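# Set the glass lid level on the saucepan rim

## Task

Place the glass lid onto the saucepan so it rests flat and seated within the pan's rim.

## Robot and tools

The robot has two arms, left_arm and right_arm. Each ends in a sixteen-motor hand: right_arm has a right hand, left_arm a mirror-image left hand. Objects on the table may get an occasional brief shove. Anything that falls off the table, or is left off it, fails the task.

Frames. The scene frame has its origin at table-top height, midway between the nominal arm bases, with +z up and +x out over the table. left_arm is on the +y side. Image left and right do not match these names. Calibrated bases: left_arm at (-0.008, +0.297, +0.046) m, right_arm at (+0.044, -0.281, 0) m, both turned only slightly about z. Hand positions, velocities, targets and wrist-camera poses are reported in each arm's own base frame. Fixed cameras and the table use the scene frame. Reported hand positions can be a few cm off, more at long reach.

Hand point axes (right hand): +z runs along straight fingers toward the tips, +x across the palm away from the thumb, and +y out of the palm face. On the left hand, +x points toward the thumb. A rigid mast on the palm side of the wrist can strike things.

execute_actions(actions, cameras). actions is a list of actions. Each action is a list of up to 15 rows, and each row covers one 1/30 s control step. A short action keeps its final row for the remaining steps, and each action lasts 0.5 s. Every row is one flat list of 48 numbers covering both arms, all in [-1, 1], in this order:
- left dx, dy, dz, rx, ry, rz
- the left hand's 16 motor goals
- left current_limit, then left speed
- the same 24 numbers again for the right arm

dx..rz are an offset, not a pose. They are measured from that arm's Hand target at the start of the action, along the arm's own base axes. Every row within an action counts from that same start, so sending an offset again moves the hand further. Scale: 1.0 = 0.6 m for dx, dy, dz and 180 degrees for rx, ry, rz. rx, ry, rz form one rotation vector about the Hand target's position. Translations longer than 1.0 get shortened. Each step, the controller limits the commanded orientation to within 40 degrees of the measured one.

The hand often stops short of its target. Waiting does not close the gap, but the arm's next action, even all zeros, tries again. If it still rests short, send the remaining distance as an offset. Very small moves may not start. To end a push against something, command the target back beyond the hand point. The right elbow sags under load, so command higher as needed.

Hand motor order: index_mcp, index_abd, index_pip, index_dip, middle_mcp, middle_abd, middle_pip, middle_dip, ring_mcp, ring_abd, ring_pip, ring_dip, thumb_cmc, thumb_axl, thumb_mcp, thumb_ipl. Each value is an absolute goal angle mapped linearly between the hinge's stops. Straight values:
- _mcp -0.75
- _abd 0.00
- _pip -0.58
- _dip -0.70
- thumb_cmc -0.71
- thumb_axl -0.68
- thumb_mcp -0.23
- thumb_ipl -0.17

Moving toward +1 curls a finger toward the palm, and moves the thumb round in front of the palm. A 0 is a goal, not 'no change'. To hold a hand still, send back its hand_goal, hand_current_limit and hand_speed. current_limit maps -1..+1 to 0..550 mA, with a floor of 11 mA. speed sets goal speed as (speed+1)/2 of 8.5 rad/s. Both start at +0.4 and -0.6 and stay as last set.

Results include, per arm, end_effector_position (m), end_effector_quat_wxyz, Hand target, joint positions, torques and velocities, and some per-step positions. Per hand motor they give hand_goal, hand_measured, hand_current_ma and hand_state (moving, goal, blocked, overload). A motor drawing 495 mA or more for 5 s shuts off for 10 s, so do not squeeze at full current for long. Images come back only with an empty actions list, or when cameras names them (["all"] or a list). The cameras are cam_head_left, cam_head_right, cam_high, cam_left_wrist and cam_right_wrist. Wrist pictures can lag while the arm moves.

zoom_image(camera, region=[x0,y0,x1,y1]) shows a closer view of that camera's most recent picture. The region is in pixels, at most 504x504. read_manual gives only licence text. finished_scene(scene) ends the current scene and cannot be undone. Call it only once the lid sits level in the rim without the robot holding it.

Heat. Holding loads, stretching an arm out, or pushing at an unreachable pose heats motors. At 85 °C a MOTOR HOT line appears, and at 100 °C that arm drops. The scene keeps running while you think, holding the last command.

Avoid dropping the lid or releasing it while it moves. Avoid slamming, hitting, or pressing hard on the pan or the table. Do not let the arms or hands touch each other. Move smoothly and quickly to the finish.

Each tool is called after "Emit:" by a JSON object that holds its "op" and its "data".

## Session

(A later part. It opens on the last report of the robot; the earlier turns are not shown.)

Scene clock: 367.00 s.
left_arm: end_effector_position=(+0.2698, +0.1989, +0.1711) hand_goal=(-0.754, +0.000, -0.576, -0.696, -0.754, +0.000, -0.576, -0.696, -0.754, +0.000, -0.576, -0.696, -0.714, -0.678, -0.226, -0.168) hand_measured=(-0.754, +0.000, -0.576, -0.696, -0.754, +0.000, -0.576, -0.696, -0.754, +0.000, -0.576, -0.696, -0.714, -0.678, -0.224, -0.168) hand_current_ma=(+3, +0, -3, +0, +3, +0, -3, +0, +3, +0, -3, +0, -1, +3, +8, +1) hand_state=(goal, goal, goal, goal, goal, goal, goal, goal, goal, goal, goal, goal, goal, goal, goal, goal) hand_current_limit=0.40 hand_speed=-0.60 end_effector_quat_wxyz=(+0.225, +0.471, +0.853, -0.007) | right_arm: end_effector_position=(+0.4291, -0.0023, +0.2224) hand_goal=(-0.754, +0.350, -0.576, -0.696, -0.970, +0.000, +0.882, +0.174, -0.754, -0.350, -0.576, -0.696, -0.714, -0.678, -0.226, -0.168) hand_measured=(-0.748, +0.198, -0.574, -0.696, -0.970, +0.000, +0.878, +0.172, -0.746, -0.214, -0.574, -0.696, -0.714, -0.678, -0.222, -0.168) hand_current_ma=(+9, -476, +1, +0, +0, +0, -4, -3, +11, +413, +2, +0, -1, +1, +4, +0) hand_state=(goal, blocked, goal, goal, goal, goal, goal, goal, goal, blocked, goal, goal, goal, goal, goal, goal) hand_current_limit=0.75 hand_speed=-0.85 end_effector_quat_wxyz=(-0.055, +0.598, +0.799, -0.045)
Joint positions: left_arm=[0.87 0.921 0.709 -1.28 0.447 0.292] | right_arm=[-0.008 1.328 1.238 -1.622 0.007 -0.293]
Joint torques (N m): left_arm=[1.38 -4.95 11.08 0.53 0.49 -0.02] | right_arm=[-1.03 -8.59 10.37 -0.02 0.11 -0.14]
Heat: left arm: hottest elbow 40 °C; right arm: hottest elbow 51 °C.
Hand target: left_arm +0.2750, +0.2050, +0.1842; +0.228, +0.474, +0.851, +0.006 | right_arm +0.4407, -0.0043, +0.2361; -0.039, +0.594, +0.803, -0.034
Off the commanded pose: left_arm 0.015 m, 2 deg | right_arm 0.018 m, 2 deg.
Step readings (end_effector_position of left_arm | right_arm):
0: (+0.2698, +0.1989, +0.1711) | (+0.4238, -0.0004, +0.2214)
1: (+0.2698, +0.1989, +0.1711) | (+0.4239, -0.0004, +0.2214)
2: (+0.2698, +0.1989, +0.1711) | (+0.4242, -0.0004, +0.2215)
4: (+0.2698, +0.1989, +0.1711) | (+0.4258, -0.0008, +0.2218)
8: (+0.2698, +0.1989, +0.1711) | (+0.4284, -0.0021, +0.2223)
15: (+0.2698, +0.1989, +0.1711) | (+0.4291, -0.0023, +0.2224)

Emit:
{"op": "execute_actions", "data": {"actions": [[[0,0,0,0,0,0,-0.754,0,-0.576,-0.696,-0.754,0,-0.576,-0.696,-0.754,0,-0.576,-0.696,-0.714,-0.678,-0.226,-0.168,0.4,-0.6,-0.02,0,-0.01,0,0,0,-0.754,0.35,-0.576,-0.696,-0.97,0,0.883,0.174,-0.754,-0.35,-0.576,-0.696,-0.714,-0.678,-0.226,-0.168,0.75,-0.85]]], "cameras": ["cam_head_left","cam_head_right","cam_high"]}}

Emit:
{"op": "zoom_image", "data": {"camera": "cam_head_left", "region": [580, 203, 652, 267]}}

Emit:
{"op": "zoom_image", "data": {"camera": "cam_head_right", "region": [600, 203, 676, 270]}}

Emit:
{"op": "zoom_image", "data": {"camera": "cam_high", "region": [325, 165, 390, 225]}}

Scene clock: 373.43 s.
left_arm: end_effector_position=(+0.2698, +0.1989, +0.1711) hand_goal=(-0.754, +0.000, -0.576, -0.696, -0.754, +0.000, -0.576, -0.696, -0.754, +0.000, -0.576, -0.696, -0.714, -0.678, -0.226, -0.168) hand_measured=(-0.754, +0.000, -0.576, -0.696, -0.754, +0.000, -0.576, -0.696, -0.754, +0.000, -0.576, -0.696, -0.714, -0.678, -0.224, -0.168) hand_current_ma=(+3, +0, -3, +0, +3, +0, -3, +0, +3, +0, -3, +0, -1, +3, +8, +1) hand_state=(goal, goal, goal, goal, goal, goal, goal, goal, goal, goal, goal, goal, goal, goal, goal, goal) hand_current_limit=0.40 hand_speed=-0.60 end_effector_quat_wxyz=(+0.225, +0.471, +0.853, -0.007) | right_arm: end_effector_position=(+0.4268, -0.0022, +0.2178) hand_goal=(-0.754, +0.350, -0.576, -0.696, -0.970, +0.000, +0.882, +0.174, -0.754, -0.350, -0.576, -0.696, -0.714, -0.678, -0.226, -0.168) hand_measured=(-0.748, +0.198, -0.574, -0.696, -0.970, +0.000, +0.878, +0.172, -0.746, -0.214, -0.574, -0.696, -0.714, -0.678, -0.222, -0.168) hand_current_ma=(+9, -476, +1, +0, +0, +0, -4, -3, +11, +413, +2, +0, -1, +1, +4, +0) hand_state=(goal, blocked, goal, goal, goal, goal, goal, goal, goal, blocked, goal, goal, goal, goal, goal, goal) hand_current_limit=0.75 hand_speed=-0.85 end_effector_quat_wxyz=(-0.054, +0.598, +0.799, -0.045)
Joint positions: left_arm=[0.87 0.921 0.709 -1.28 0.447 0.292] | right_arm=[-0.008 1.322 1.22 -1.609 0.007 -0.293]
Joint torques (N m): left_arm=[1.44 -5.01 11.06 0.51 0.5 -0.02] | right_arm=[-1.03 -10.52 8.59 0.02 0.11 -0.13]
Heat: left arm: hottest elbow 40 °C; right arm: hottest elbow 51 °C.
Hand target: left_arm +0.2750, +0.2050, +0.1842; +0.228, +0.474, +0.851, +0.006 | right_arm +0.4287, -0.0043, +0.2301; -0.039, +0.594, +0.803, -0.034
Off the commanded pose: left_arm 0.015 m, 2 deg | right_arm 0.013 m, 2 deg.
Step readings (end_effector_position of left_arm | right_arm):
0: (+0.2698, +0.1989, +0.1711) | (+0.4291, -0.0022, +0.2224)
1: (+0.2698, +0.1989, +0.1711) | (+0.4292, -0.0022, +0.2224)
2: (+0.2698, +0.1989, +0.1711) | (+0.4294, -0.0022, +0.2225)
4: (+0.2698, +0.1989, +0.1711) | (+0.4303, -0.0022, +0.2224)
8: (+0.2698, +0.1989, +0.1711) | (+0.4294, -0.0022, +0.2197)
15: (+0.2698, +0.1989, +0.1711) | (+0.4270, -0.0022, +0.2170)
Images, in order (width x height): cam_head_left 896x504, cam_head_right 896x504, cam_high 896x504.

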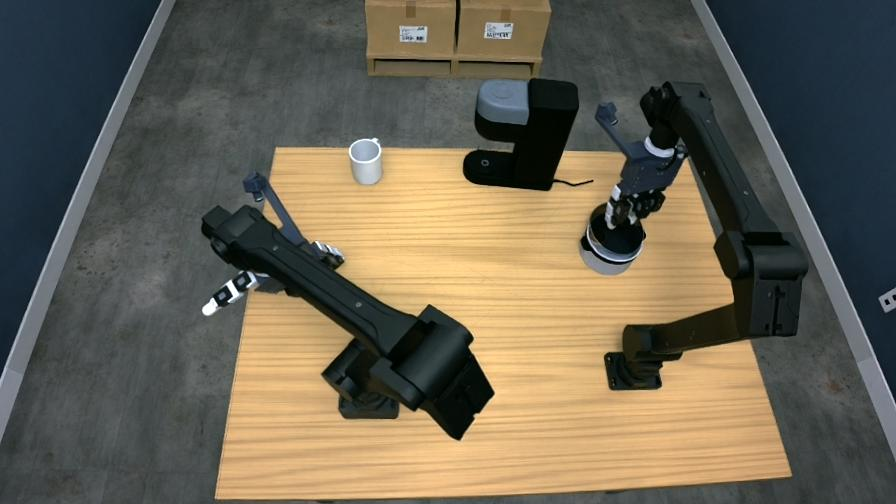

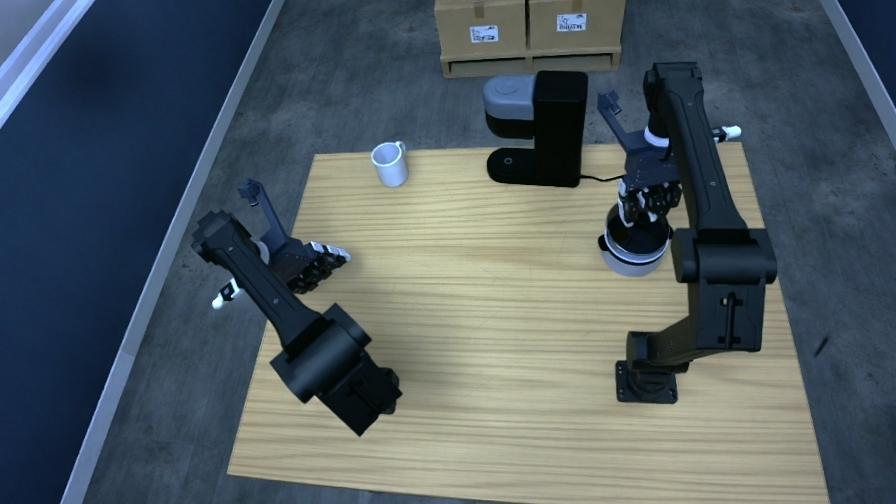

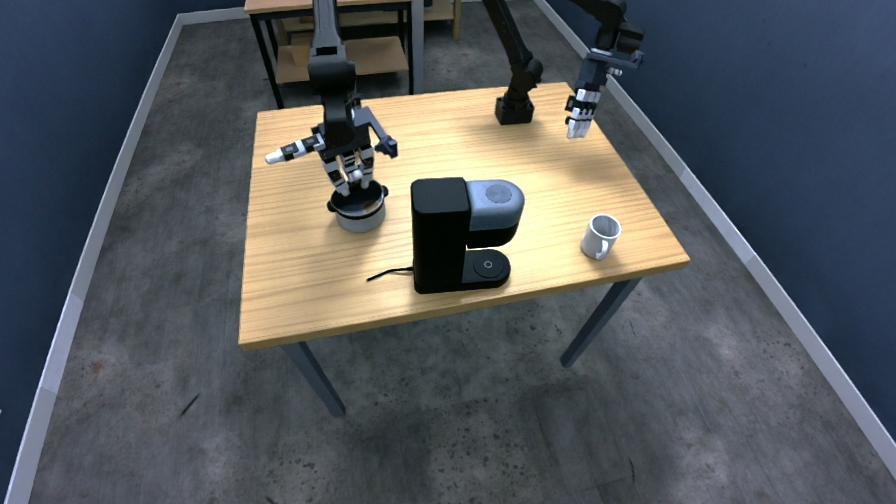

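Scaled by 7.000 from the camera's 896x504 image, which has a finer 1280x720 frame.

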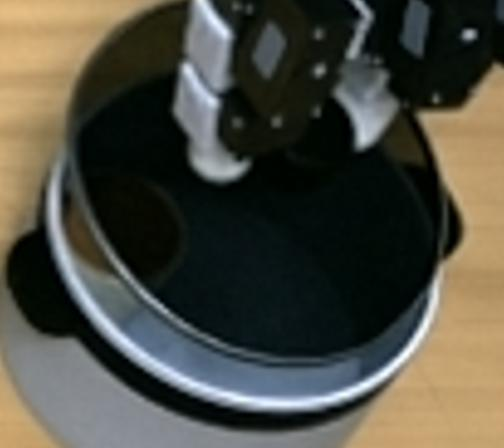

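Scaled by 6.632 from the camera's 896x504 image, which has a finer 1280x720 frame.

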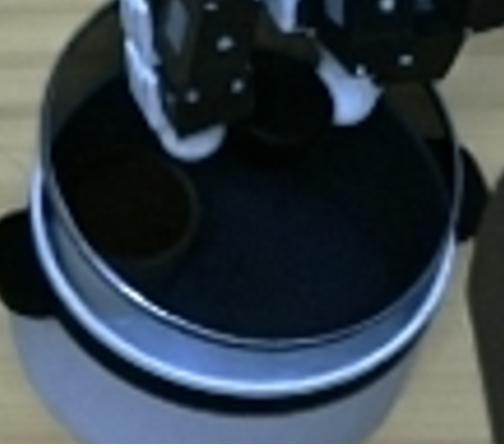

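Scaled by 7.754 from the camera's 896x504 image, which has a finer 1280x720 frame.

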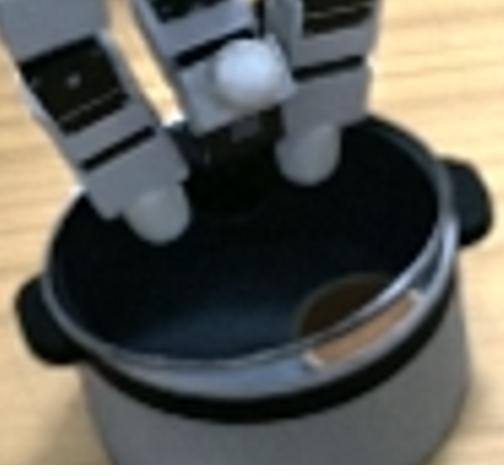

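Emit:
{"op": "execute_actions", "data": {"actions": [[[0,0,0,0,0,0,-0.754,0,-0.576,-0.696,-0.754,0,-0.576,-0.696,-0.754,0,-0.576,-0.696,-0.714,-0.678,-0.226,-0.168,0.4,-0.6,-0.018,0,-0.008,0,0,0,-0.754,0.35,-0.576,-0.696,-0.97,0,0.883,0.174,-0.754,-0.35,-0.576,-0.696,-0.714,-0.678,-0.226,-0.168,0.75,-0.85]]]}}

Scene clock: 380.37 s.
left_arm: end_effector_position=(+0.2698, +0.1989, +0.1711) hand_goal=(-0.754, +0.000, -0.576, -0.696, -0.754, +0.000, -0.576, -0.696, -0.754, +0.000, -0.576, -0.696, -0.714, -0.678, -0.226, -0.168) hand_measured=(-0.754, +0.000, -0.576, -0.696, -0.754, +0.000, -0.576, -0.696, -0.754, +0.000, -0.576, -0.696, -0.714, -0.678, -0.224, -0.168) hand_current_ma=(+3, +0, -3, +0, +3, +0, -3, +0, +3, +0, -3, +0, -1, +3, +8, +1) hand_state=(goal, goal, goal, goal, goal, goal, goal, goal, goal, goal, goal, goal, goal, goal, goal, goal) hand_current_limit=0.40 hand_speed=-0.60 end_effector_quat_wxyz=(+0.225, +0.471, +0.853, -0.007) | right_arm: end_effector_position=(+0.4164, -0.0025, +0.2148) hand_goal=(-0.754, +0.350, -0.576, -0.696, -0.970, +0.000, +0.882, +0.174, -0.754, -0.350, -0.576, -0.696, -0.714, -0.678, -0.226, -0.168) hand_measured=(-0.744, +0.202, -0.572, -0.694, -0.970, +0.000, +0.878, +0.172, -0.746, -0.214, -0.572, -0.694, -0.714, -0.678, -0.222, -0.168) hand_current_ma=(+15, -465, +5, +1, +0, +0, -4, -3, +11, +413, +4, +2, -1, +1, +5, +0) hand_state=(goal, blocked, goal, goal, goal, goal, goal, goal, goal, blocked, goal, goal, goal, goal, goal, goal) hand_current_limit=0.75 hand_speed=-0.85 end_effector_quat_wxyz=(-0.052, +0.598, +0.799, -0.043)
Joint positions: left_arm=[0.87 0.921 0.709 -1.28 0.447 0.292] | right_arm=[-0.009 1.292 1.183 -1.597 0.007 -0.294]
Joint torques (N m): left_arm=[1.38 -5.01 11.08 0.53 0.49 -0.01] | right_arm=[-0.97 -9.52 8.55 -0.06 0.13 -0.12]
Heat: left arm: hottest elbow 40 °C; right arm: hottest elbow 50 °C.
Hand target: left_arm +0.2750, +0.2050, +0.1842; +0.228, +0.474, +0.851, +0.006 | right_arm +0.4179, -0.0043, +0.2252; -0.039, +0.594, +0.803, -0.034
Off the commanded pose: left_arm 0.015 m, 2 deg | right_arm 0.011 m, 2 deg.
Step readings (end_effector_position of left_arm | right_arm):
0: (+0.2698, +0.1989, +0.1711) | (+0.4268, -0.0022, +0.2178)
1: (+0.2698, +0.1989, +0.1711) | (+0.4267, -0.0022, +0.2178)
2: (+0.2698, +0.1989, +0.1711) | (+0.4264, -0.0022, +0.2172)
4: (+0.2698, +0.1989, +0.1711) | (+0.4242, -0.0022, +0.2160)
8: (+0.2698, +0.1989, +0.1711) | (+0.4182, -0.0019, +0.2148)
15: (+0.2698, +0.1989, +0.1711) | (+0.4164, -0.0025, +0.2148)

Emit:
{"op": "execute_actions", "data": {"actions": [[[0,0,0,0,0,0,-0.754,0,-0.576,-0.696,-0.754,0,-0.576,-0.696,-0.754,0,-0.576,-0.696,-0.714,-0.678,-0.226,-0.168,0.4,-0.6,0,0,-0.013,0,0,0,-0.754,0.35,-0.576,-0.696,-0.97,0,0.883,0.174,-0.754,-0.35,-0.576,-0.696,-0.714,-0.678,-0.226,-0.168,0.75,-0.85]]], "cameras": ["cam_head_left","cam_head_right","cam_high"]}}

Emit:
{"op": "zoom_image", "data": {"camera": "cam_head_left", "region": [580, 203, 652, 267]}}

Emit:
{"op": "zoom_image", "data": {"camera": "cam_head_right", "region": [600, 203, 676, 270]}}

Emit:
{"op": "zoom_image", "data": {"camera": "cam_high", "region": [325, 165, 390, 225]}}

Scene clock: 385.67 s.
left_arm: end_effector_position=(+0.2698, +0.1989, +0.1711) hand_goal=(-0.754, +0.000, -0.576, -0.696, -0.754, +0.000, -0.576, -0.696, -0.754, +0.000, -0.576, -0.696, -0.714, -0.678, -0.226, -0.168) hand_measured=(-0.754, +0.000, -0.576, -0.696, -0.754, +0.000, -0.576, -0.696, -0.754, +0.000, -0.576, -0.696, -0.714, -0.678, -0.224, -0.168) hand_current_ma=(+3, +0, -3, +0, +3, +0, -3, +0, +3, +0, -3, +0, -1, +3, +8, +1) hand_state=(goal, goal, goal, goal, goal, goal, goal, goal, goal, goal, goal, goal, goal, goal, goal, goal) hand_current_limit=0.40 hand_speed=-0.60 end_effector_quat_wxyz=(+0.225, +0.471, +0.853, -0.007) | right_arm: end_effector_position=(+0.4160, -0.0024, +0.2087) hand_goal=(-0.754, +0.350, -0.576, -0.696, -0.970, +0.000, +0.882, +0.174, -0.754, -0.350, -0.576, -0.696, -0.714, -0.678, -0.226, -0.168) hand_measured=(-0.744, +0.202, -0.572, -0.694, -0.970, +0.000, +0.878, +0.172, -0.746, -0.214, -0.572, -0.694, -0.714, -0.678, -0.222, -0.168) hand_current_ma=(+18, -465, +5, +1, +0, +0, -4, -3, +12, +413, +4, +2, -1, +1, +5, +0) hand_state=(goal, blocked, goal, goal, goal, goal, goal, goal, goal, blocked, goal, goal, goal, goal, goal, goal) hand_current_limit=0.75 hand_speed=-0.85 end_effector_quat_wxyz=(-0.051, +0.598, +0.799, -0.042)
Joint positions: left_arm=[0.87 0.921 0.709 -1.28 0.447 0.292] | right_arm=[-0.009 1.291 1.167 -1.579 0.007 -0.295]
Joint torques (N m): left_arm=[1.44 -5.01 11.07 0.53 0.5 -0.02] | right_arm=[-0.79 -9.29 8.38 0.03 0.13 -0.13]
Heat: left arm: hottest elbow 40 °C; right arm: hottest elbow 50 °C.
Hand target: left_arm +0.2750, +0.2050, +0.1842; +0.228, +0.474, +0.851, +0.006 | right_arm +0.4179, -0.0043, +0.2175; -0.039, +0.594, +0.803, -0.034
Off the commanded pose: left_arm 0.015 m, 2 deg | right_arm 0.009 m, 2 deg.
Step readings (end_effector_position of left_arm | right_arm):
0: (+0.2698, +0.1989, +0.1711) | (+0.4164, -0.0025, +0.2148)
1: (+0.2698, +0.1989, +0.1711) | (+0.4164, -0.0025, +0.2148)
2: (+0.2698, +0.1989, +0.1711) | (+0.4165, -0.0025, +0.2144)
4: (+0.2698, +0.1989, +0.1711) | (+0.4166, -0.0025, +0.2129)
8: (+0.2698, +0.1989, +0.1711) | (+0.4157, -0.0025, +0.2090)
15: (+0.2698, +0.1989, +0.1711) | (+0.4160, -0.0024, +0.2087)
Images, in order (width x height): cam_head_left 896x504, cam_head_right 896x504, cam_high 896x504.

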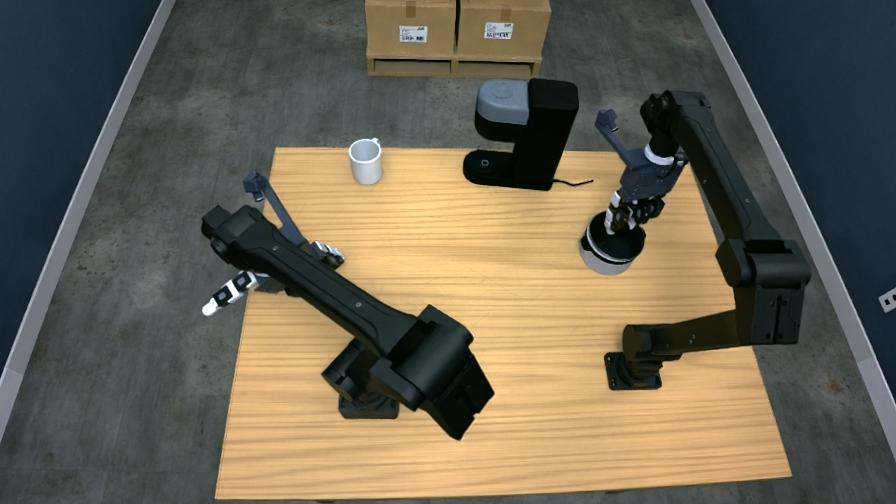

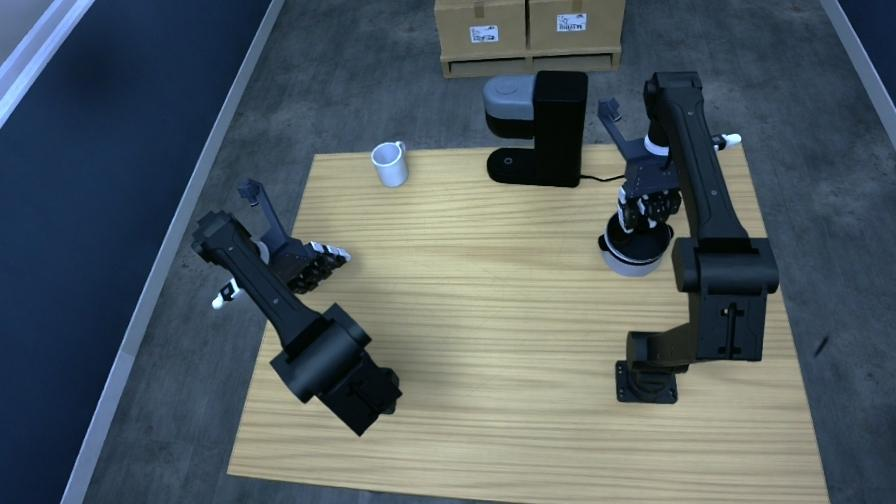

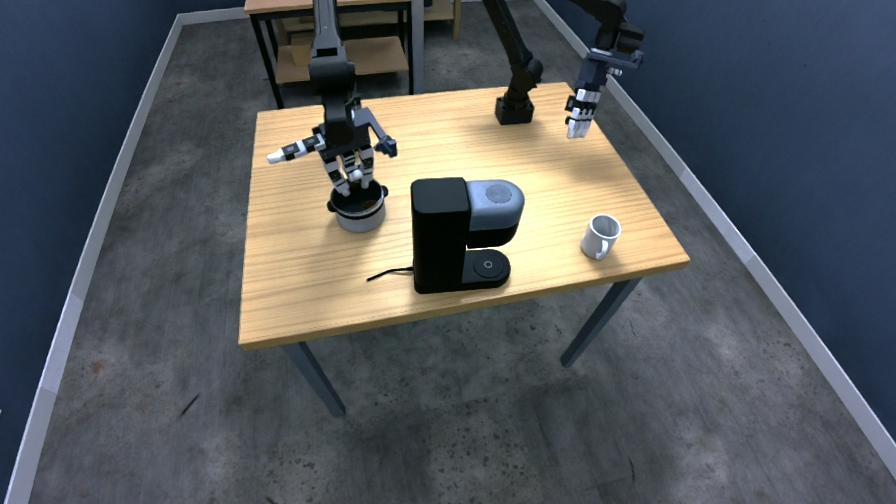

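Scaled by 7.000 from the camera's 896x504 image, which has a finer 1280x720 frame.

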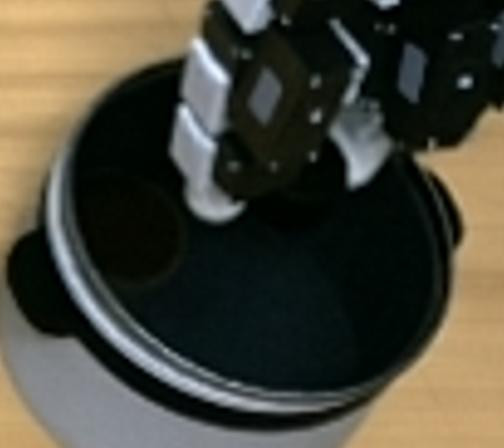

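Scaled by 6.632 from the camera's 896x504 image, which has a finer 1280x720 frame.

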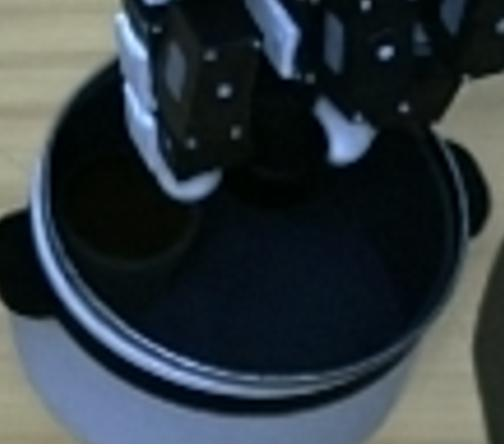

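Scaled by 7.754 from the camera's 896x504 image, which has a finer 1280x720 frame.

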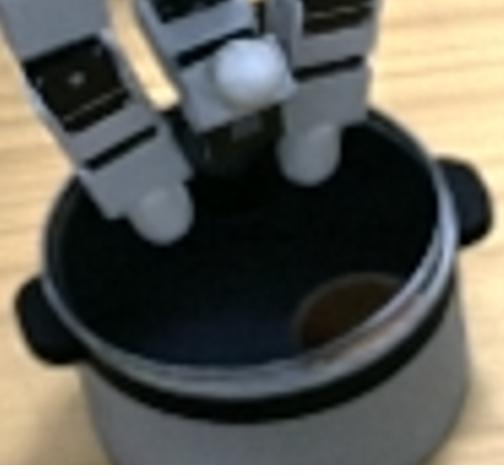

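Emit:
{"op": "execute_actions", "data": {"actions": [[[0,0,0,0,0,0,-0.754,0,-0.576,-0.696,-0.754,0,-0.576,-0.696,-0.754,0,-0.576,-0.696,-0.714,-0.678,-0.226,-0.168,0.4,-0.6,-0.003,0,-0.012,0,0,0,-0.754,0.35,-0.576,-0.696,-0.97,0,0.883,0.174,-0.754,-0.35,-0.576,-0.696,-0.714,-0.678,-0.226,-0.168,0.75,-0.85]]], "cameras": ["cam_head_left","cam_head_right","cam_high"]}}

Emit:
{"op": "zoom_image", "data": {"camera": "cam_head_left", "region": [580, 203, 652, 267]}}

Emit:
{"op": "zoom_image", "data": {"camera": "cam_head_right", "region": [600, 203, 676, 270]}}

Emit:
{"op": "zoom_image", "data": {"camera": "cam_high", "region": [325, 165, 390, 225]}}

Scene clock: 391.53 s.
left_arm: end_effector_position=(+0.2698, +0.1989, +0.1711) hand_goal=(-0.754, +0.000, -0.576, -0.696, -0.754, +0.000, -0.576, -0.696, -0.754, +0.000, -0.576, -0.696, -0.714, -0.678, -0.226, -0.168) hand_measured=(-0.754, +0.000, -0.576, -0.696, -0.754, +0.000, -0.576, -0.696, -0.754, +0.000, -0.576, -0.696, -0.714, -0.678, -0.224, -0.168) hand_current_ma=(+3, +0, -3, +0, +3, +0, -3, +0, +3, +0, -3, +0, -1, +3, +8, +1) hand_state=(goal, goal, goal, goal, goal, goal, goal, goal, goal, goal, goal, goal, goal, goal, goal, goal) hand_current_limit=0.40 hand_speed=-0.60 end_effector_quat_wxyz=(+0.225, +0.471, +0.853, -0.007) | right_arm: end_effector_position=(+0.4157, -0.0018, +0.2059) hand_goal=(-0.754, +0.350, -0.576, -0.696, -0.970, +0.000, +0.882, +0.174, -0.754, -0.350, -0.576, -0.696, -0.714, -0.678, -0.226, -0.168) hand_measured=(-0.744, +0.206, -0.572, -0.694, -0.970, +0.000, +0.878, +0.172, -0.744, -0.214, -0.572, -0.694, -0.714, -0.678, -0.222, -0.168) hand_current_ma=(+17, -446, +5, +1, +0, +0, -4, -3, +15, +413, +4, +2, -1, +1, +5, +0) hand_state=(goal, blocked, goal, goal, goal, goal, goal, goal, goal, blocked, goal, goal, goal, goal, goal, goal) hand_current_limit=0.75 hand_speed=-0.85 end_effector_quat_wxyz=(-0.048, +0.598, +0.799, -0.038)
Joint positions: left_arm=[0.87 0.921 0.709 -1.28 0.447 0.292] | right_arm=[-0.009 1.285 1.152 -1.561 0.004 -0.295]
Joint torques (N m): left_arm=[1.38 -5.01 11.07 0.51 0.5 -0.02] | right_arm=[-0.79 -9.11 7.91 0.08 0.22 -0.12]
Heat: left arm: hottest elbow 40 °C; right arm: hottest elbow 50 °C.
Hand target: left_arm +0.2750, +0.2050, +0.1842; +0.228, +0.474, +0.851, +0.006 | right_arm +0.4161, -0.0043, +0.2103; -0.039, +0.594, +0.803, -0.034
Off the commanded pose: left_arm 0.015 m, 2 deg | right_arm 0.005 m, 1 deg.
Step readings (end_effector_position of left_arm | right_arm):
0: (+0.2698, +0.1989, +0.1711) | (+0.4160, -0.0024, +0.2087)
1: (+0.2698, +0.1989, +0.1711) | (+0.4160, -0.0024, +0.2085)
2: (+0.2698, +0.1989, +0.1711) | (+0.4162, -0.0024, +0.2081)
4: (+0.2698, +0.1989, +0.1711) | (+0.4163, -0.0022, +0.2070)
8: (+0.2698, +0.1989, +0.1711) | (+0.4157, -0.0018, +0.2054)
15: (+0.2698, +0.1989, +0.1711) | (+0.4157, -0.0018, +0.2059)
Images, in order (width x height): cam_head_left 896x504, cam_head_right 896x504, cam_high 896x504.

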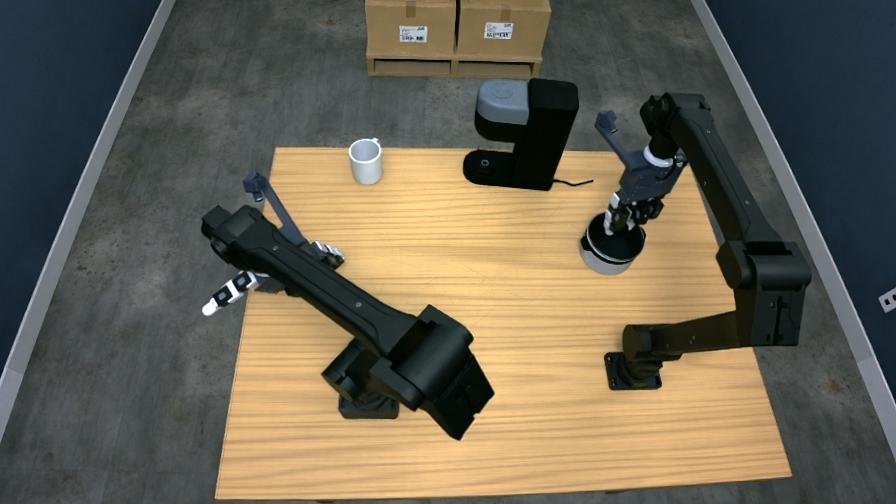

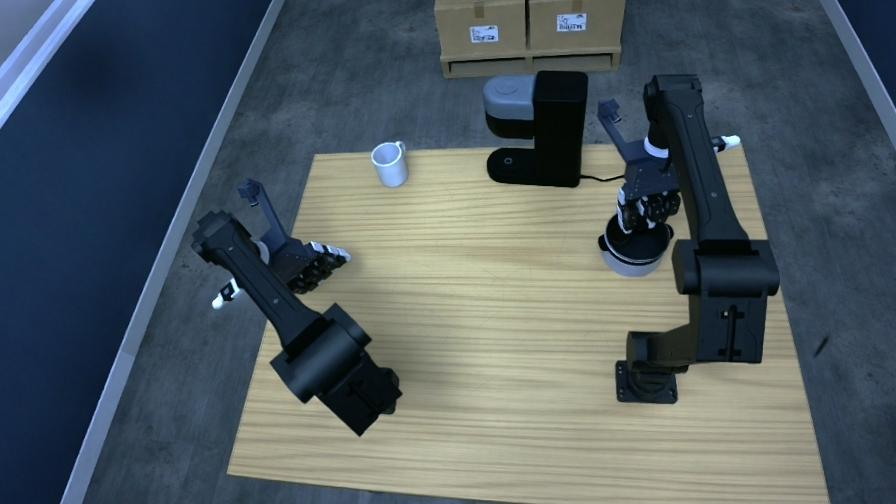

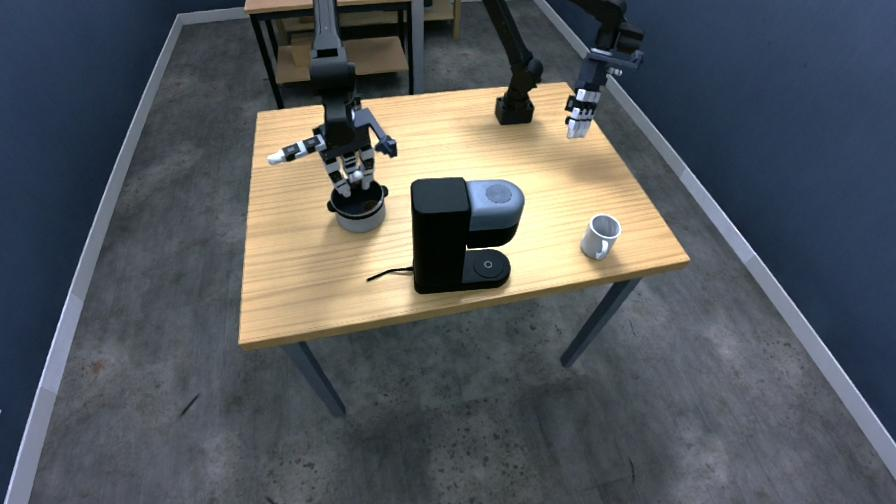

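Scaled by 7.000 from the camera's 896x504 image, which has a finer 1280x720 frame.

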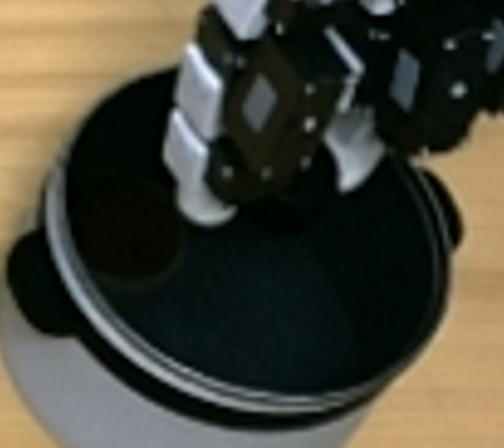

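Scaled by 6.632 from the camera's 896x504 image, which has a finer 1280x720 frame.

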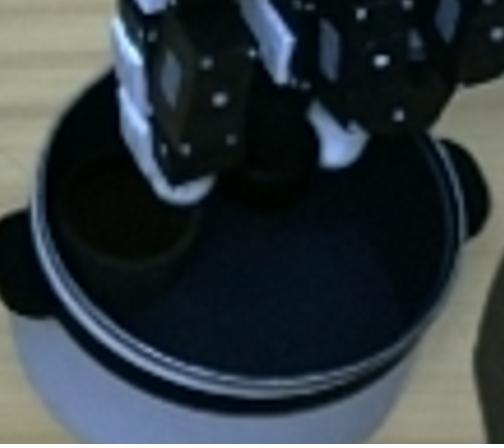

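Scaled by 7.754 from the camera's 896x504 image, which has a finer 1280x720 frame.

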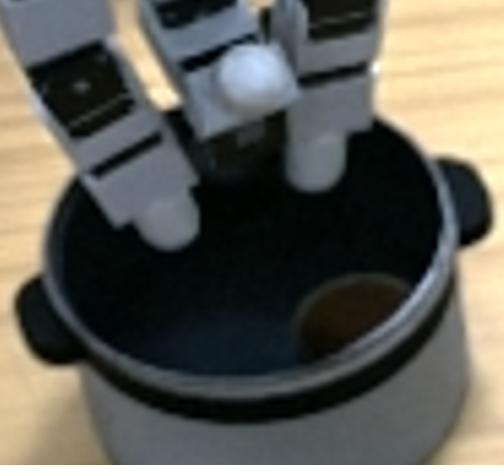

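Emit:
{"op": "zoom_image", "data": {"camera": "cam_head_left", "region": [583, 225, 647, 265]}}

Emit:
{"op": "zoom_image", "data": {"camera": "cam_high", "region": [328, 185, 388, 220]}}

Emit:
{"op": "zoom_image", "data": {"camera": "cam_head_right", "region": [602, 225, 674, 267]}}

Scaled by 7.875 from the camera's 896x504 image, which has a finer 1280x720 frame.

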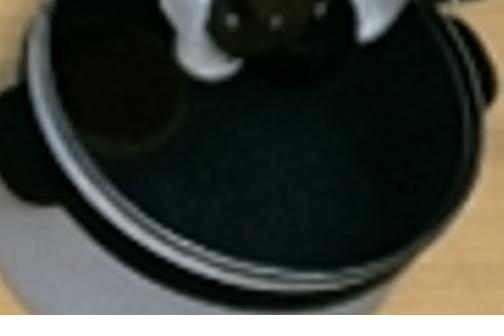

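Scaled by 8.400 from the camera's 896x504 image, which has a finer 1280x720 frame.

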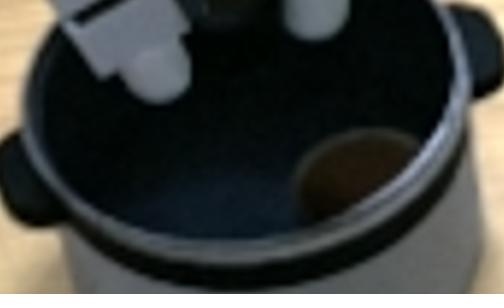

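Scaled by 7.000 from the camera's 896x504 image, which has a finer 1280x720 frame.

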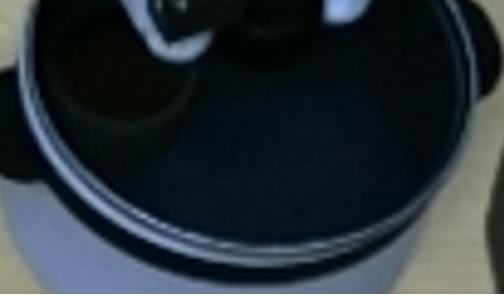

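Emit:
{"op": "execute_actions", "data": {"actions": [[[0,0,0,0,0,0,-0.754,0,-0.576,-0.696,-0.754,0,-0.576,-0.696,-0.754,0,-0.576,-0.696,-0.714,-0.678,-0.226,-0.168,0.4,-0.6,0,0.003,-0.01,0,0,0,-0.754,0.35,-0.576,-0.696,-0.97,0,0.883,0.174,-0.754,-0.35,-0.576,-0.696,-0.714,-0.678,-0.226,-0.168,0.75,-0.85]],[[0,0,0,0,0,0,-0.754,0,-0.576,-0.696,-0.754,0,-0.576,-0.696,-0.754,0,-0.576,-0.696,-0.714,-0.678,-0.226,-0.168,0.4,-0.6,0,0,-0.01,0,0,0,-0.754,0.35,-0.576,-0.696,-0.97,0,0.883,0.174,-0.754,-0.35,-0.576,-0.696,-0.714,-0.678,-0.226,-0.168,0.75,-0.85]]], "cameras": ["cam_head_left","cam_head_right","cam_high"]}}

Emit:
{"op": "zoom_image", "data": {"camera": "cam_head_left", "region": [580, 203, 652, 267]}}

Emit:
{"op": "zoom_image", "data": {"camera": "cam_head_right", "region": [600, 203, 676, 270]}}

Emit:
{"op": "zoom_image", "data": {"camera": "cam_high", "region": [325, 165, 390, 225]}}

Scene clock: 409.00 s.
left_arm: end_effector_position=(+0.2698, +0.1989, +0.1711) hand_goal=(-0.754, +0.000, -0.576, -0.696, -0.754, +0.000, -0.576, -0.696, -0.754, +0.000, -0.576, -0.696, -0.714, -0.678, -0.226, -0.168) hand_measured=(-0.754, +0.000, -0.576, -0.696, -0.754, +0.000, -0.576, -0.696, -0.754, +0.000, -0.576, -0.696, -0.714, -0.678, -0.224, -0.168) hand_current_ma=(+3, +0, -3, +0, +3, +0, -3, +0, +3, +0, -3, +0, -1, +3, +8, +1) hand_state=(goal, goal, goal, goal, goal, goal, goal, goal, goal, goal, goal, goal, goal, goal, goal, goal) hand_current_limit=0.40 hand_speed=-0.60 end_effector_quat_wxyz=(+0.225, +0.471, +0.853, -0.007) | right_arm: end_effector_position=(+0.4161, -0.0012, +0.2056) hand_goal=(-0.754, +0.350, -0.576, -0.696, -0.970, +0.000, +0.882, +0.174, -0.754, -0.350, -0.576, -0.696, -0.714, -0.678, -0.226, -0.168) hand_measured=(-0.750, +0.206, -0.574, -0.694, -0.970, +0.000, +0.878, +0.172, -0.752, -0.214, -0.574, -0.694, -0.714, -0.678, -0.222, -0.168) hand_current_ma=(+4, -444, +1, +1, +0, +0, -4, -3, +3, +414, +1, +1, -1, +1, +5, +0) hand_state=(goal, blocked, goal, goal, goal, goal, goal, goal, goal, blocked, goal, goal, goal, goal, goal, goal) hand_current_limit=0.75 hand_speed=-0.85 end_effector_quat_wxyz=(-0.041, +0.598, +0.800, -0.031)
Joint positions: left_arm=[0.87 0.921 0.709 -1.28 0.447 0.292] | right_arm=[-0.009 1.273 1.137 -1.538 0.001 -0.295]
Joint torques (N m): left_arm=[1.44 -5.01 11.08 0.51 0.5 -0.01] | right_arm=[-0.44 -7.36 7.1 0.49 0.29 -0.06]
Heat: left arm: hottest elbow 40 °C; right arm: hottest elbow 48 °C.
Hand target: left_arm +0.2750, +0.2050, +0.1842; +0.228, +0.474, +0.851, +0.006 | right_arm +0.4162, -0.0025, +0.1983; -0.039, +0.594, +0.803, -0.034
Off the commanded pose: left_arm 0.015 m, 2 deg | right_arm 0.007 m, 1 deg.
Step readings (end_effector_position of left_arm | right_arm):
0: (+0.2698, +0.1989, +0.1711) | (+0.4157, -0.0018, +0.2059)
1: (+0.2698, +0.1989, +0.1711) | (+0.4158, -0.0018, +0.2060)
2: (+0.2698, +0.1989, +0.1711) | (+0.4161, -0.0018, +0.2057)
4: (+0.2698, +0.1989, +0.1711) | (+0.4162, -0.0016, +0.2048)
8: (+0.2698, +0.1989, +0.1711) | (+0.4161, -0.0015, +0.2051)
15: (+0.2698, +0.1989, +0.1711) | (+0.4159, -0.0015, +0.2051)
16: (+0.2698, +0.1989, +0.1711) | (+0.4159, -0.0015, +0.2049)
17: (+0.2698, +0.1989, +0.1711) | (+0.4158, -0.0015, +0.2048)
19: (+0.2698, +0.1989, +0.1711) | (+0.4162, -0.0014, +0.2051)
23: (+0.2698, +0.1989, +0.1711) | (+0.4158, -0.0013, +0.2054)
30: (+0.2698, +0.1989, +0.1711) | (+0.4161, -0.0012, +0.2056)
Images, in order (width x height): cam_head_left 896x504, cam_head_right 896x504, cam_high 896x504.

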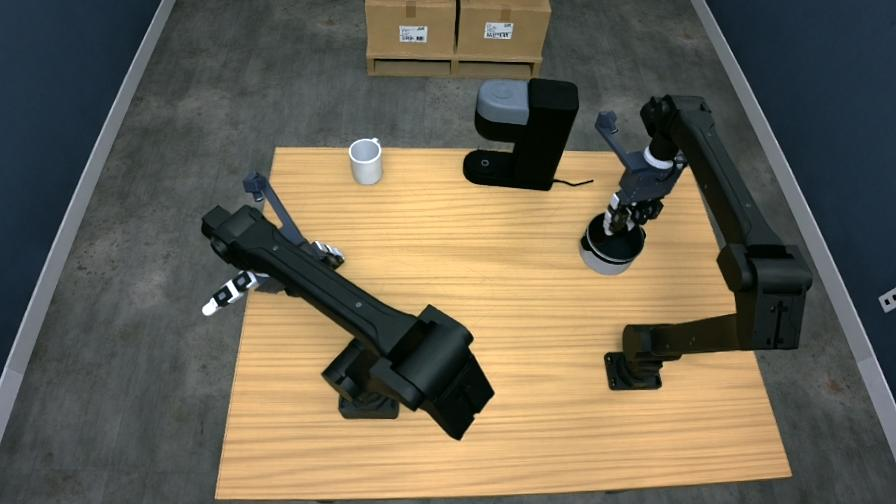

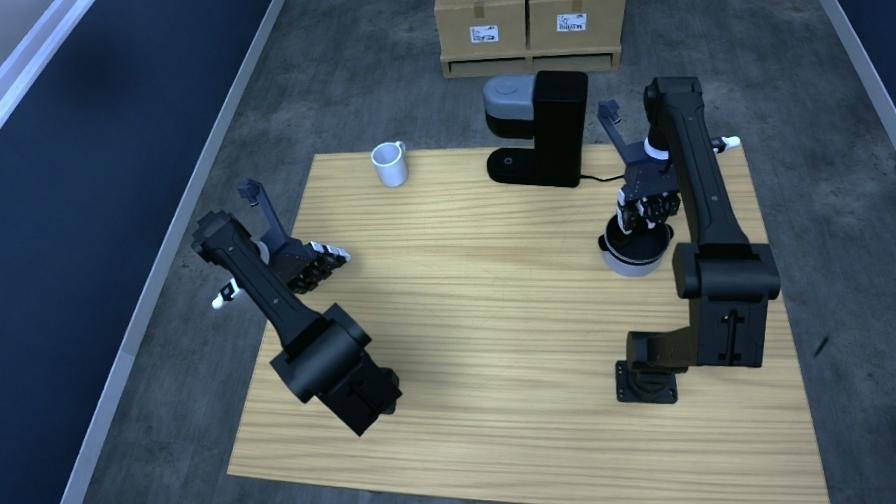

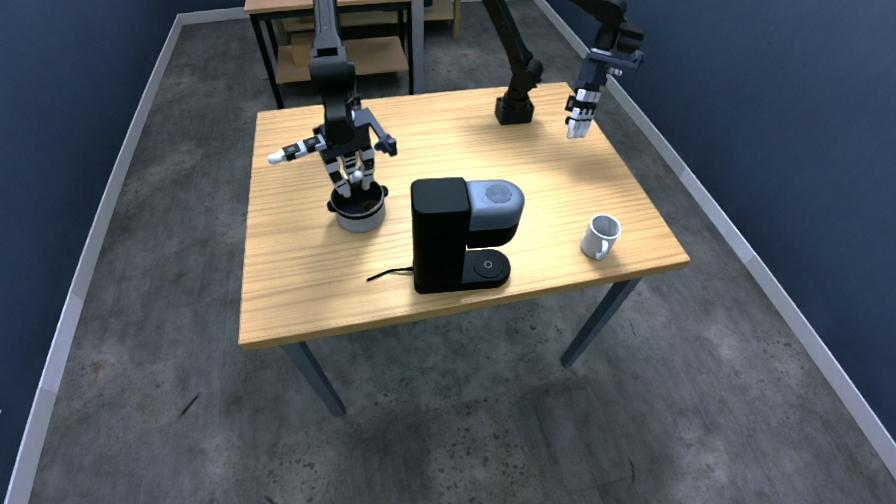

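Scaled by 7.000 from the camera's 896x504 image, which has a finer 1280x720 frame.

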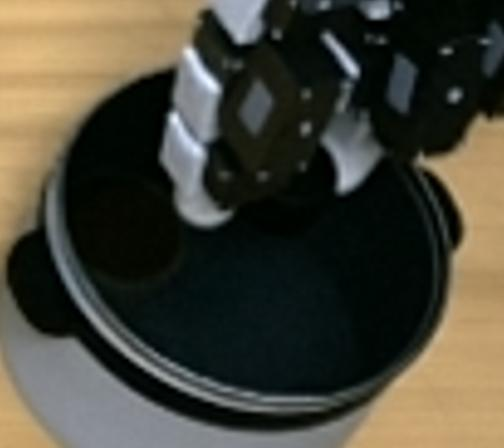

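Scaled by 6.632 from the camera's 896x504 image, which has a finer 1280x720 frame.

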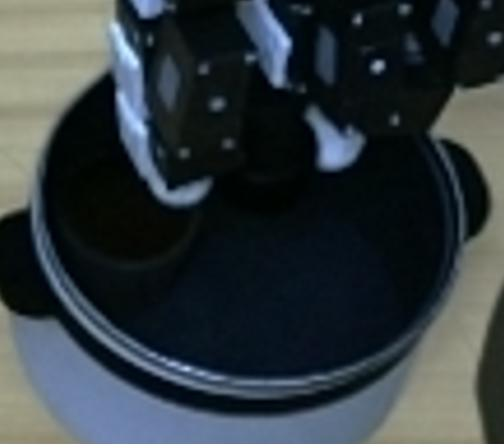

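Scaled by 7.754 from the camera's 896x504 image, which has a finer 1280x720 frame.

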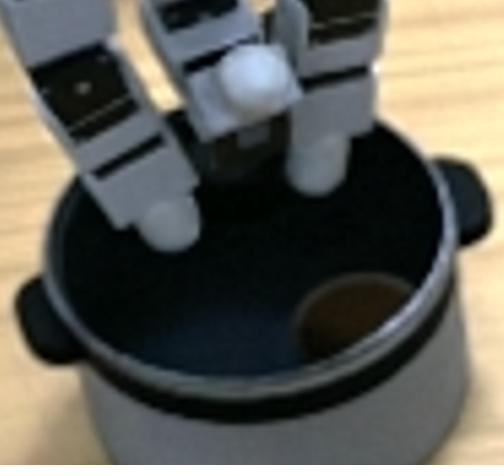

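Emit:
{"op": "zoom_image", "data": {"camera": "cam_head_left", "region": [583, 240, 623, 265]}}

Emit:
{"op": "zoom_image", "data": {"camera": "cam_head_left", "region": [615, 225, 655, 265]}}

Emit:
{"op": "zoom_image", "data": {"camera": "cam_high", "region": [328, 185, 388, 225]}}

Scaled by 12.600 from the camera's 896x504 image, which has a finer 1280x720 frame.

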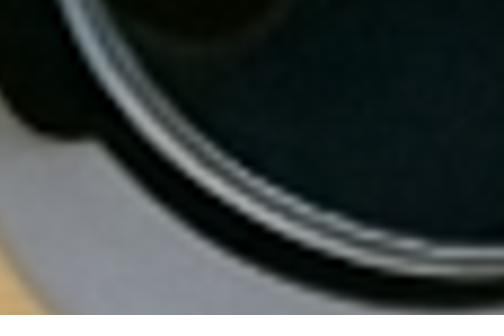

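Scaled by 12.600 from the camera's 896x504 image, which has a finer 1280x720 frame.

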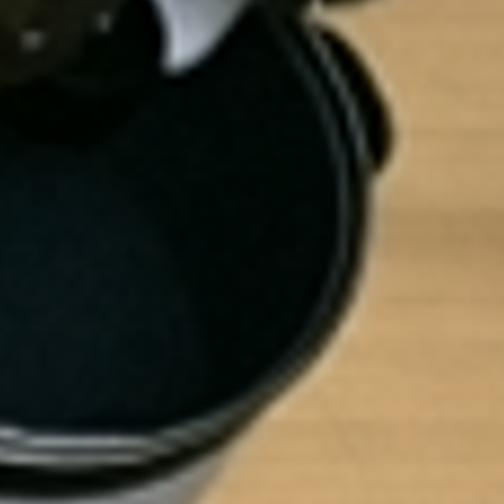

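Scaled by 8.400 from the camera's 896x504 image, which has a finer 1280x720 frame.

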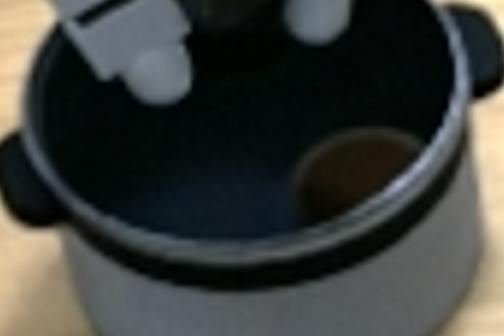

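Emit:
{"op": "execute_actions", "data": {"actions": [[[0,0,0,0,0,0,-0.754,0,-0.576,-0.696,-0.754,0,-0.576,-0.696,-0.754,0,-0.576,-0.696,-0.714,-0.678,-0.226,-0.168,0.4,-0.6,0,0,-0.007,0,0,0,-0.754,0.35,-0.576,-0.696,-0.97,0,0.883,0.174,-0.754,-0.35,-0.576,-0.696,-0.714,-0.678,-0.226,-0.168,0.75,-0.85]],[[0,0,0,0,0,0,-0.754,0,-0.576,-0.696,-0.754,0,-0.576,-0.696,-0.754,0,-0.576,-0.696,-0.714,-0.678,-0.226,-0.168,0.4,-0.6,0,0,0,0,0,0,-0.754,0.1,-0.576,-0.696,-0.97,0,0.883,0.174,-0.754,-0.1,-0.576,-0.696,-0.714,-0.678,-0.226,-0.168,0.75,-0.9]],[[0,0,0,0,0,0,-0.754,0,-0.576,-0.696,-0.754,0,-0.576,-0.696,-0.754,0,-0.576,-0.696,-0.714,-0.678,-0.226,-0.168,0.4,-0.6,0,0,0,0,0,0,-0.754,0,-0.576,-0.696,-0.97,0,0.883,0.174,-0.754,0,-0.576,-0.696,-0.714,-0.678,-0.226,-0.168,0.75,-0.9]]], "cameras": ["cam_head_left","cam_high"]}}

Emit:
{"op": "zoom_image", "data": {"camera": "cam_head_left", "region": [580, 203, 652, 267]}}

Emit:
{"op": "zoom_image", "data": {"camera": "cam_high", "region": [325, 165, 390, 225]}}

Scene clock: 425.40 s.
left_arm: end_effector_position=(+0.2698, +0.1989, +0.1711) hand_goal=(-0.754, +0.000, -0.576, -0.696, -0.754, +0.000, -0.576, -0.696, -0.754, +0.000, -0.576, -0.696, -0.714, -0.678, -0.226, -0.168) hand_measured=(-0.754, +0.000, -0.576, -0.696, -0.754, +0.000, -0.576, -0.696, -0.754, +0.000, -0.576, -0.696, -0.714, -0.678, -0.224, -0.168) hand_current_ma=(+3, +0, -3, +0, +3, +0, -3, +0, +3, +0, -3, +0, -1, +3, +8, +1) hand_state=(goal, goal, goal, goal, goal, goal, goal, goal, goal, goal, goal, goal, goal, goal, goal, goal) hand_current_limit=0.40 hand_speed=-0.60 end_effector_quat_wxyz=(+0.225, +0.471, +0.853, -0.007) | right_arm: end_effector_position=(+0.4168, -0.0013, +0.2053) hand_goal=(-0.754, +0.000, -0.576, -0.696, -0.970, +0.000, +0.882, +0.174, -0.754, +0.000, -0.576, -0.696, -0.714, -0.678, -0.226, -0.168) hand_measured=(-0.756, +0.086, -0.578, -0.696, -0.970, +0.000, +0.878, +0.172, -0.754, -0.004, -0.578, -0.696, -0.714, -0.678, -0.222, -0.168) hand_current_ma=(-2, +221, -1, +0, +0, +0, -4, -3, +0, -3, -1, +0, -1, +1, +5, +0) hand_state=(goal, blocked, goal, goal, goal, goal, goal, goal, goal, goal, goal, goal, goal, goal, goal, goal) hand_current_limit=0.75 hand_speed=-0.90 end_effector_quat_wxyz=(-0.036, +0.598, +0.800, -0.027)
Joint positions: left_arm=[0.87 0.921 0.709 -1.28 0.447 0.292] | right_arm=[-0.009 1.266 1.128 -1.523 0.001 -0.295]
Joint torques (N m): left_arm=[1.44 -5.07 11.06 0.53 0.49 -0.02] | right_arm=[-0.5 -6.95 7.05 0.35 0.29 -0.06]
Heat: left arm: hottest elbow 40 °C; right arm: hottest elbow 47 °C.
Hand target: left_arm +0.2750, +0.2050, +0.1842; +0.228, +0.474, +0.851, +0.006 | right_arm +0.4161, -0.0025, +0.1940; -0.039, +0.594, +0.803, -0.034
Off the commanded pose: left_arm 0.015 m, 2 deg | right_arm 0.011 m, 1 deg.
Step readings (end_effector_position of left_arm | right_arm):
0: (+0.2698, +0.1989, +0.1711) | (+0.4162, -0.0012, +0.2056)
1: (+0.2698, +0.1989, +0.1711) | (+0.4163, -0.0013, +0.2057)
2: (+0.2698, +0.1989, +0.1711) | (+0.4163, -0.0012, +0.2055)
4: (+0.2698, +0.1989, +0.1711) | (+0.4164, -0.0012, +0.2056)
8: (+0.2698, +0.1989, +0.1711) | (+0.4162, -0.0011, +0.2058)
15: (+0.2698, +0.1989, +0.1711) | (+0.4162, -0.0011, +0.2059)
16: (+0.2698, +0.1989, +0.1711) | (+0.4162, -0.0011, +0.2059)
17: (+0.2698, +0.1989, +0.1711) | (+0.4162, -0.0011, +0.2059)
19: (+0.2698, +0.1989, +0.1711) | (+0.4163, -0.0011, +0.2059)
23: (+0.2698, +0.1989, +0.1711) | (+0.4167, -0.0012, +0.2060)
30: (+0.2698, +0.1989, +0.1711) | (+0.4169, -0.0015, +0.2046)
31: (+0.2698, +0.1989, +0.1711) | (+0.4169, -0.0015, +0.2046)
32: (+0.2698, +0.1989, +0.1711) | (+0.4169, -0.0015, +0.2046)
34: (+0.2698, +0.1989, +0.1711) | (+0.4169, -0.0015, +0.2046)
38: (+0.2698, +0.1989, +0.1711) | (+0.4169, -0.0014, +0.2047)
45: (+0.2698, +0.1989, +0.1711) | (+0.4168, -0.0013, +0.2053)
Images, in order (width x height): cam_head_left 896x504, cam_high 896x504.

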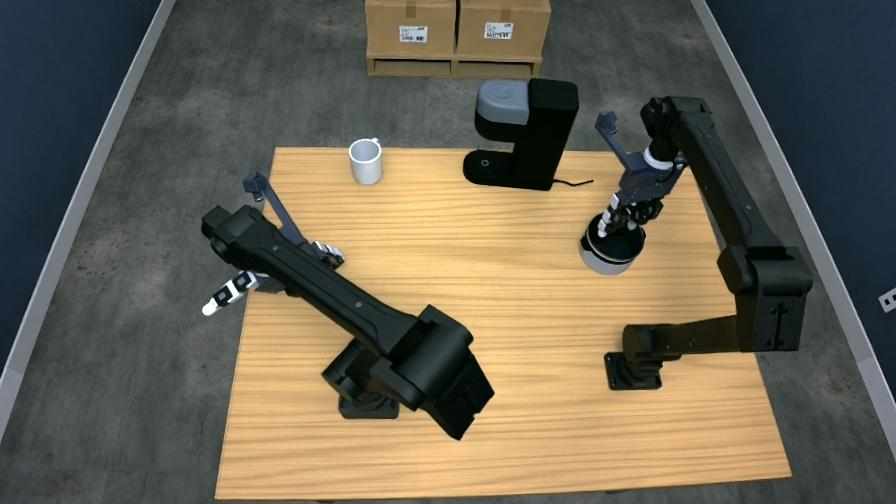

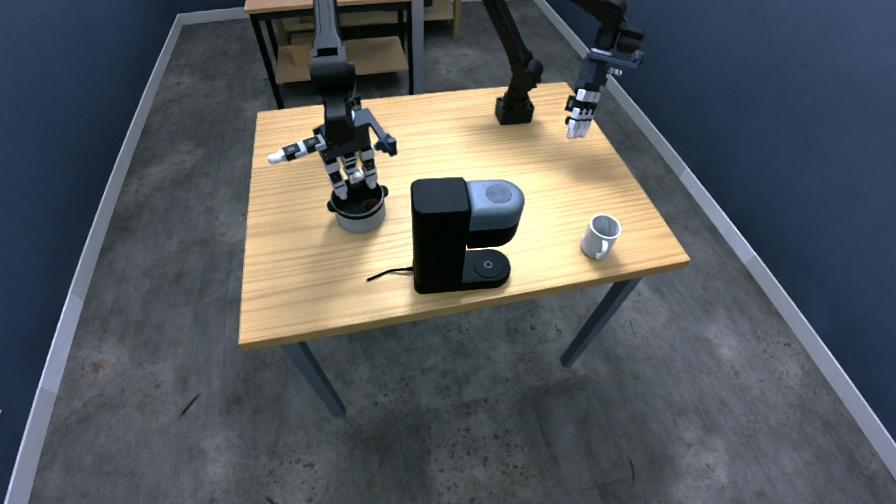

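Scaled by 7.000 from the camera's 896x504 image, which has a finer 1280x720 frame.

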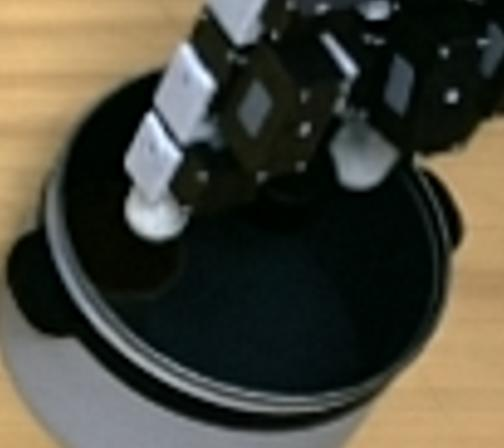

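Scaled by 7.754 from the camera's 896x504 image, which has a finer 1280x720 frame.

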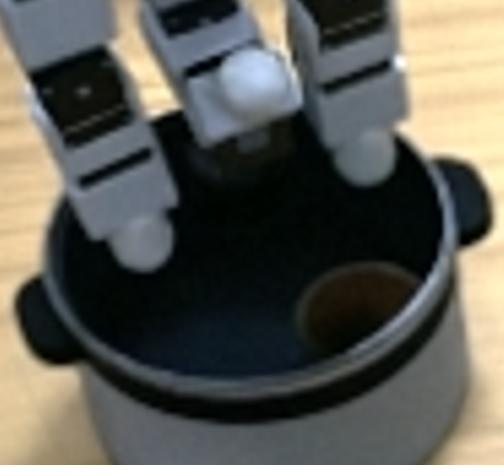

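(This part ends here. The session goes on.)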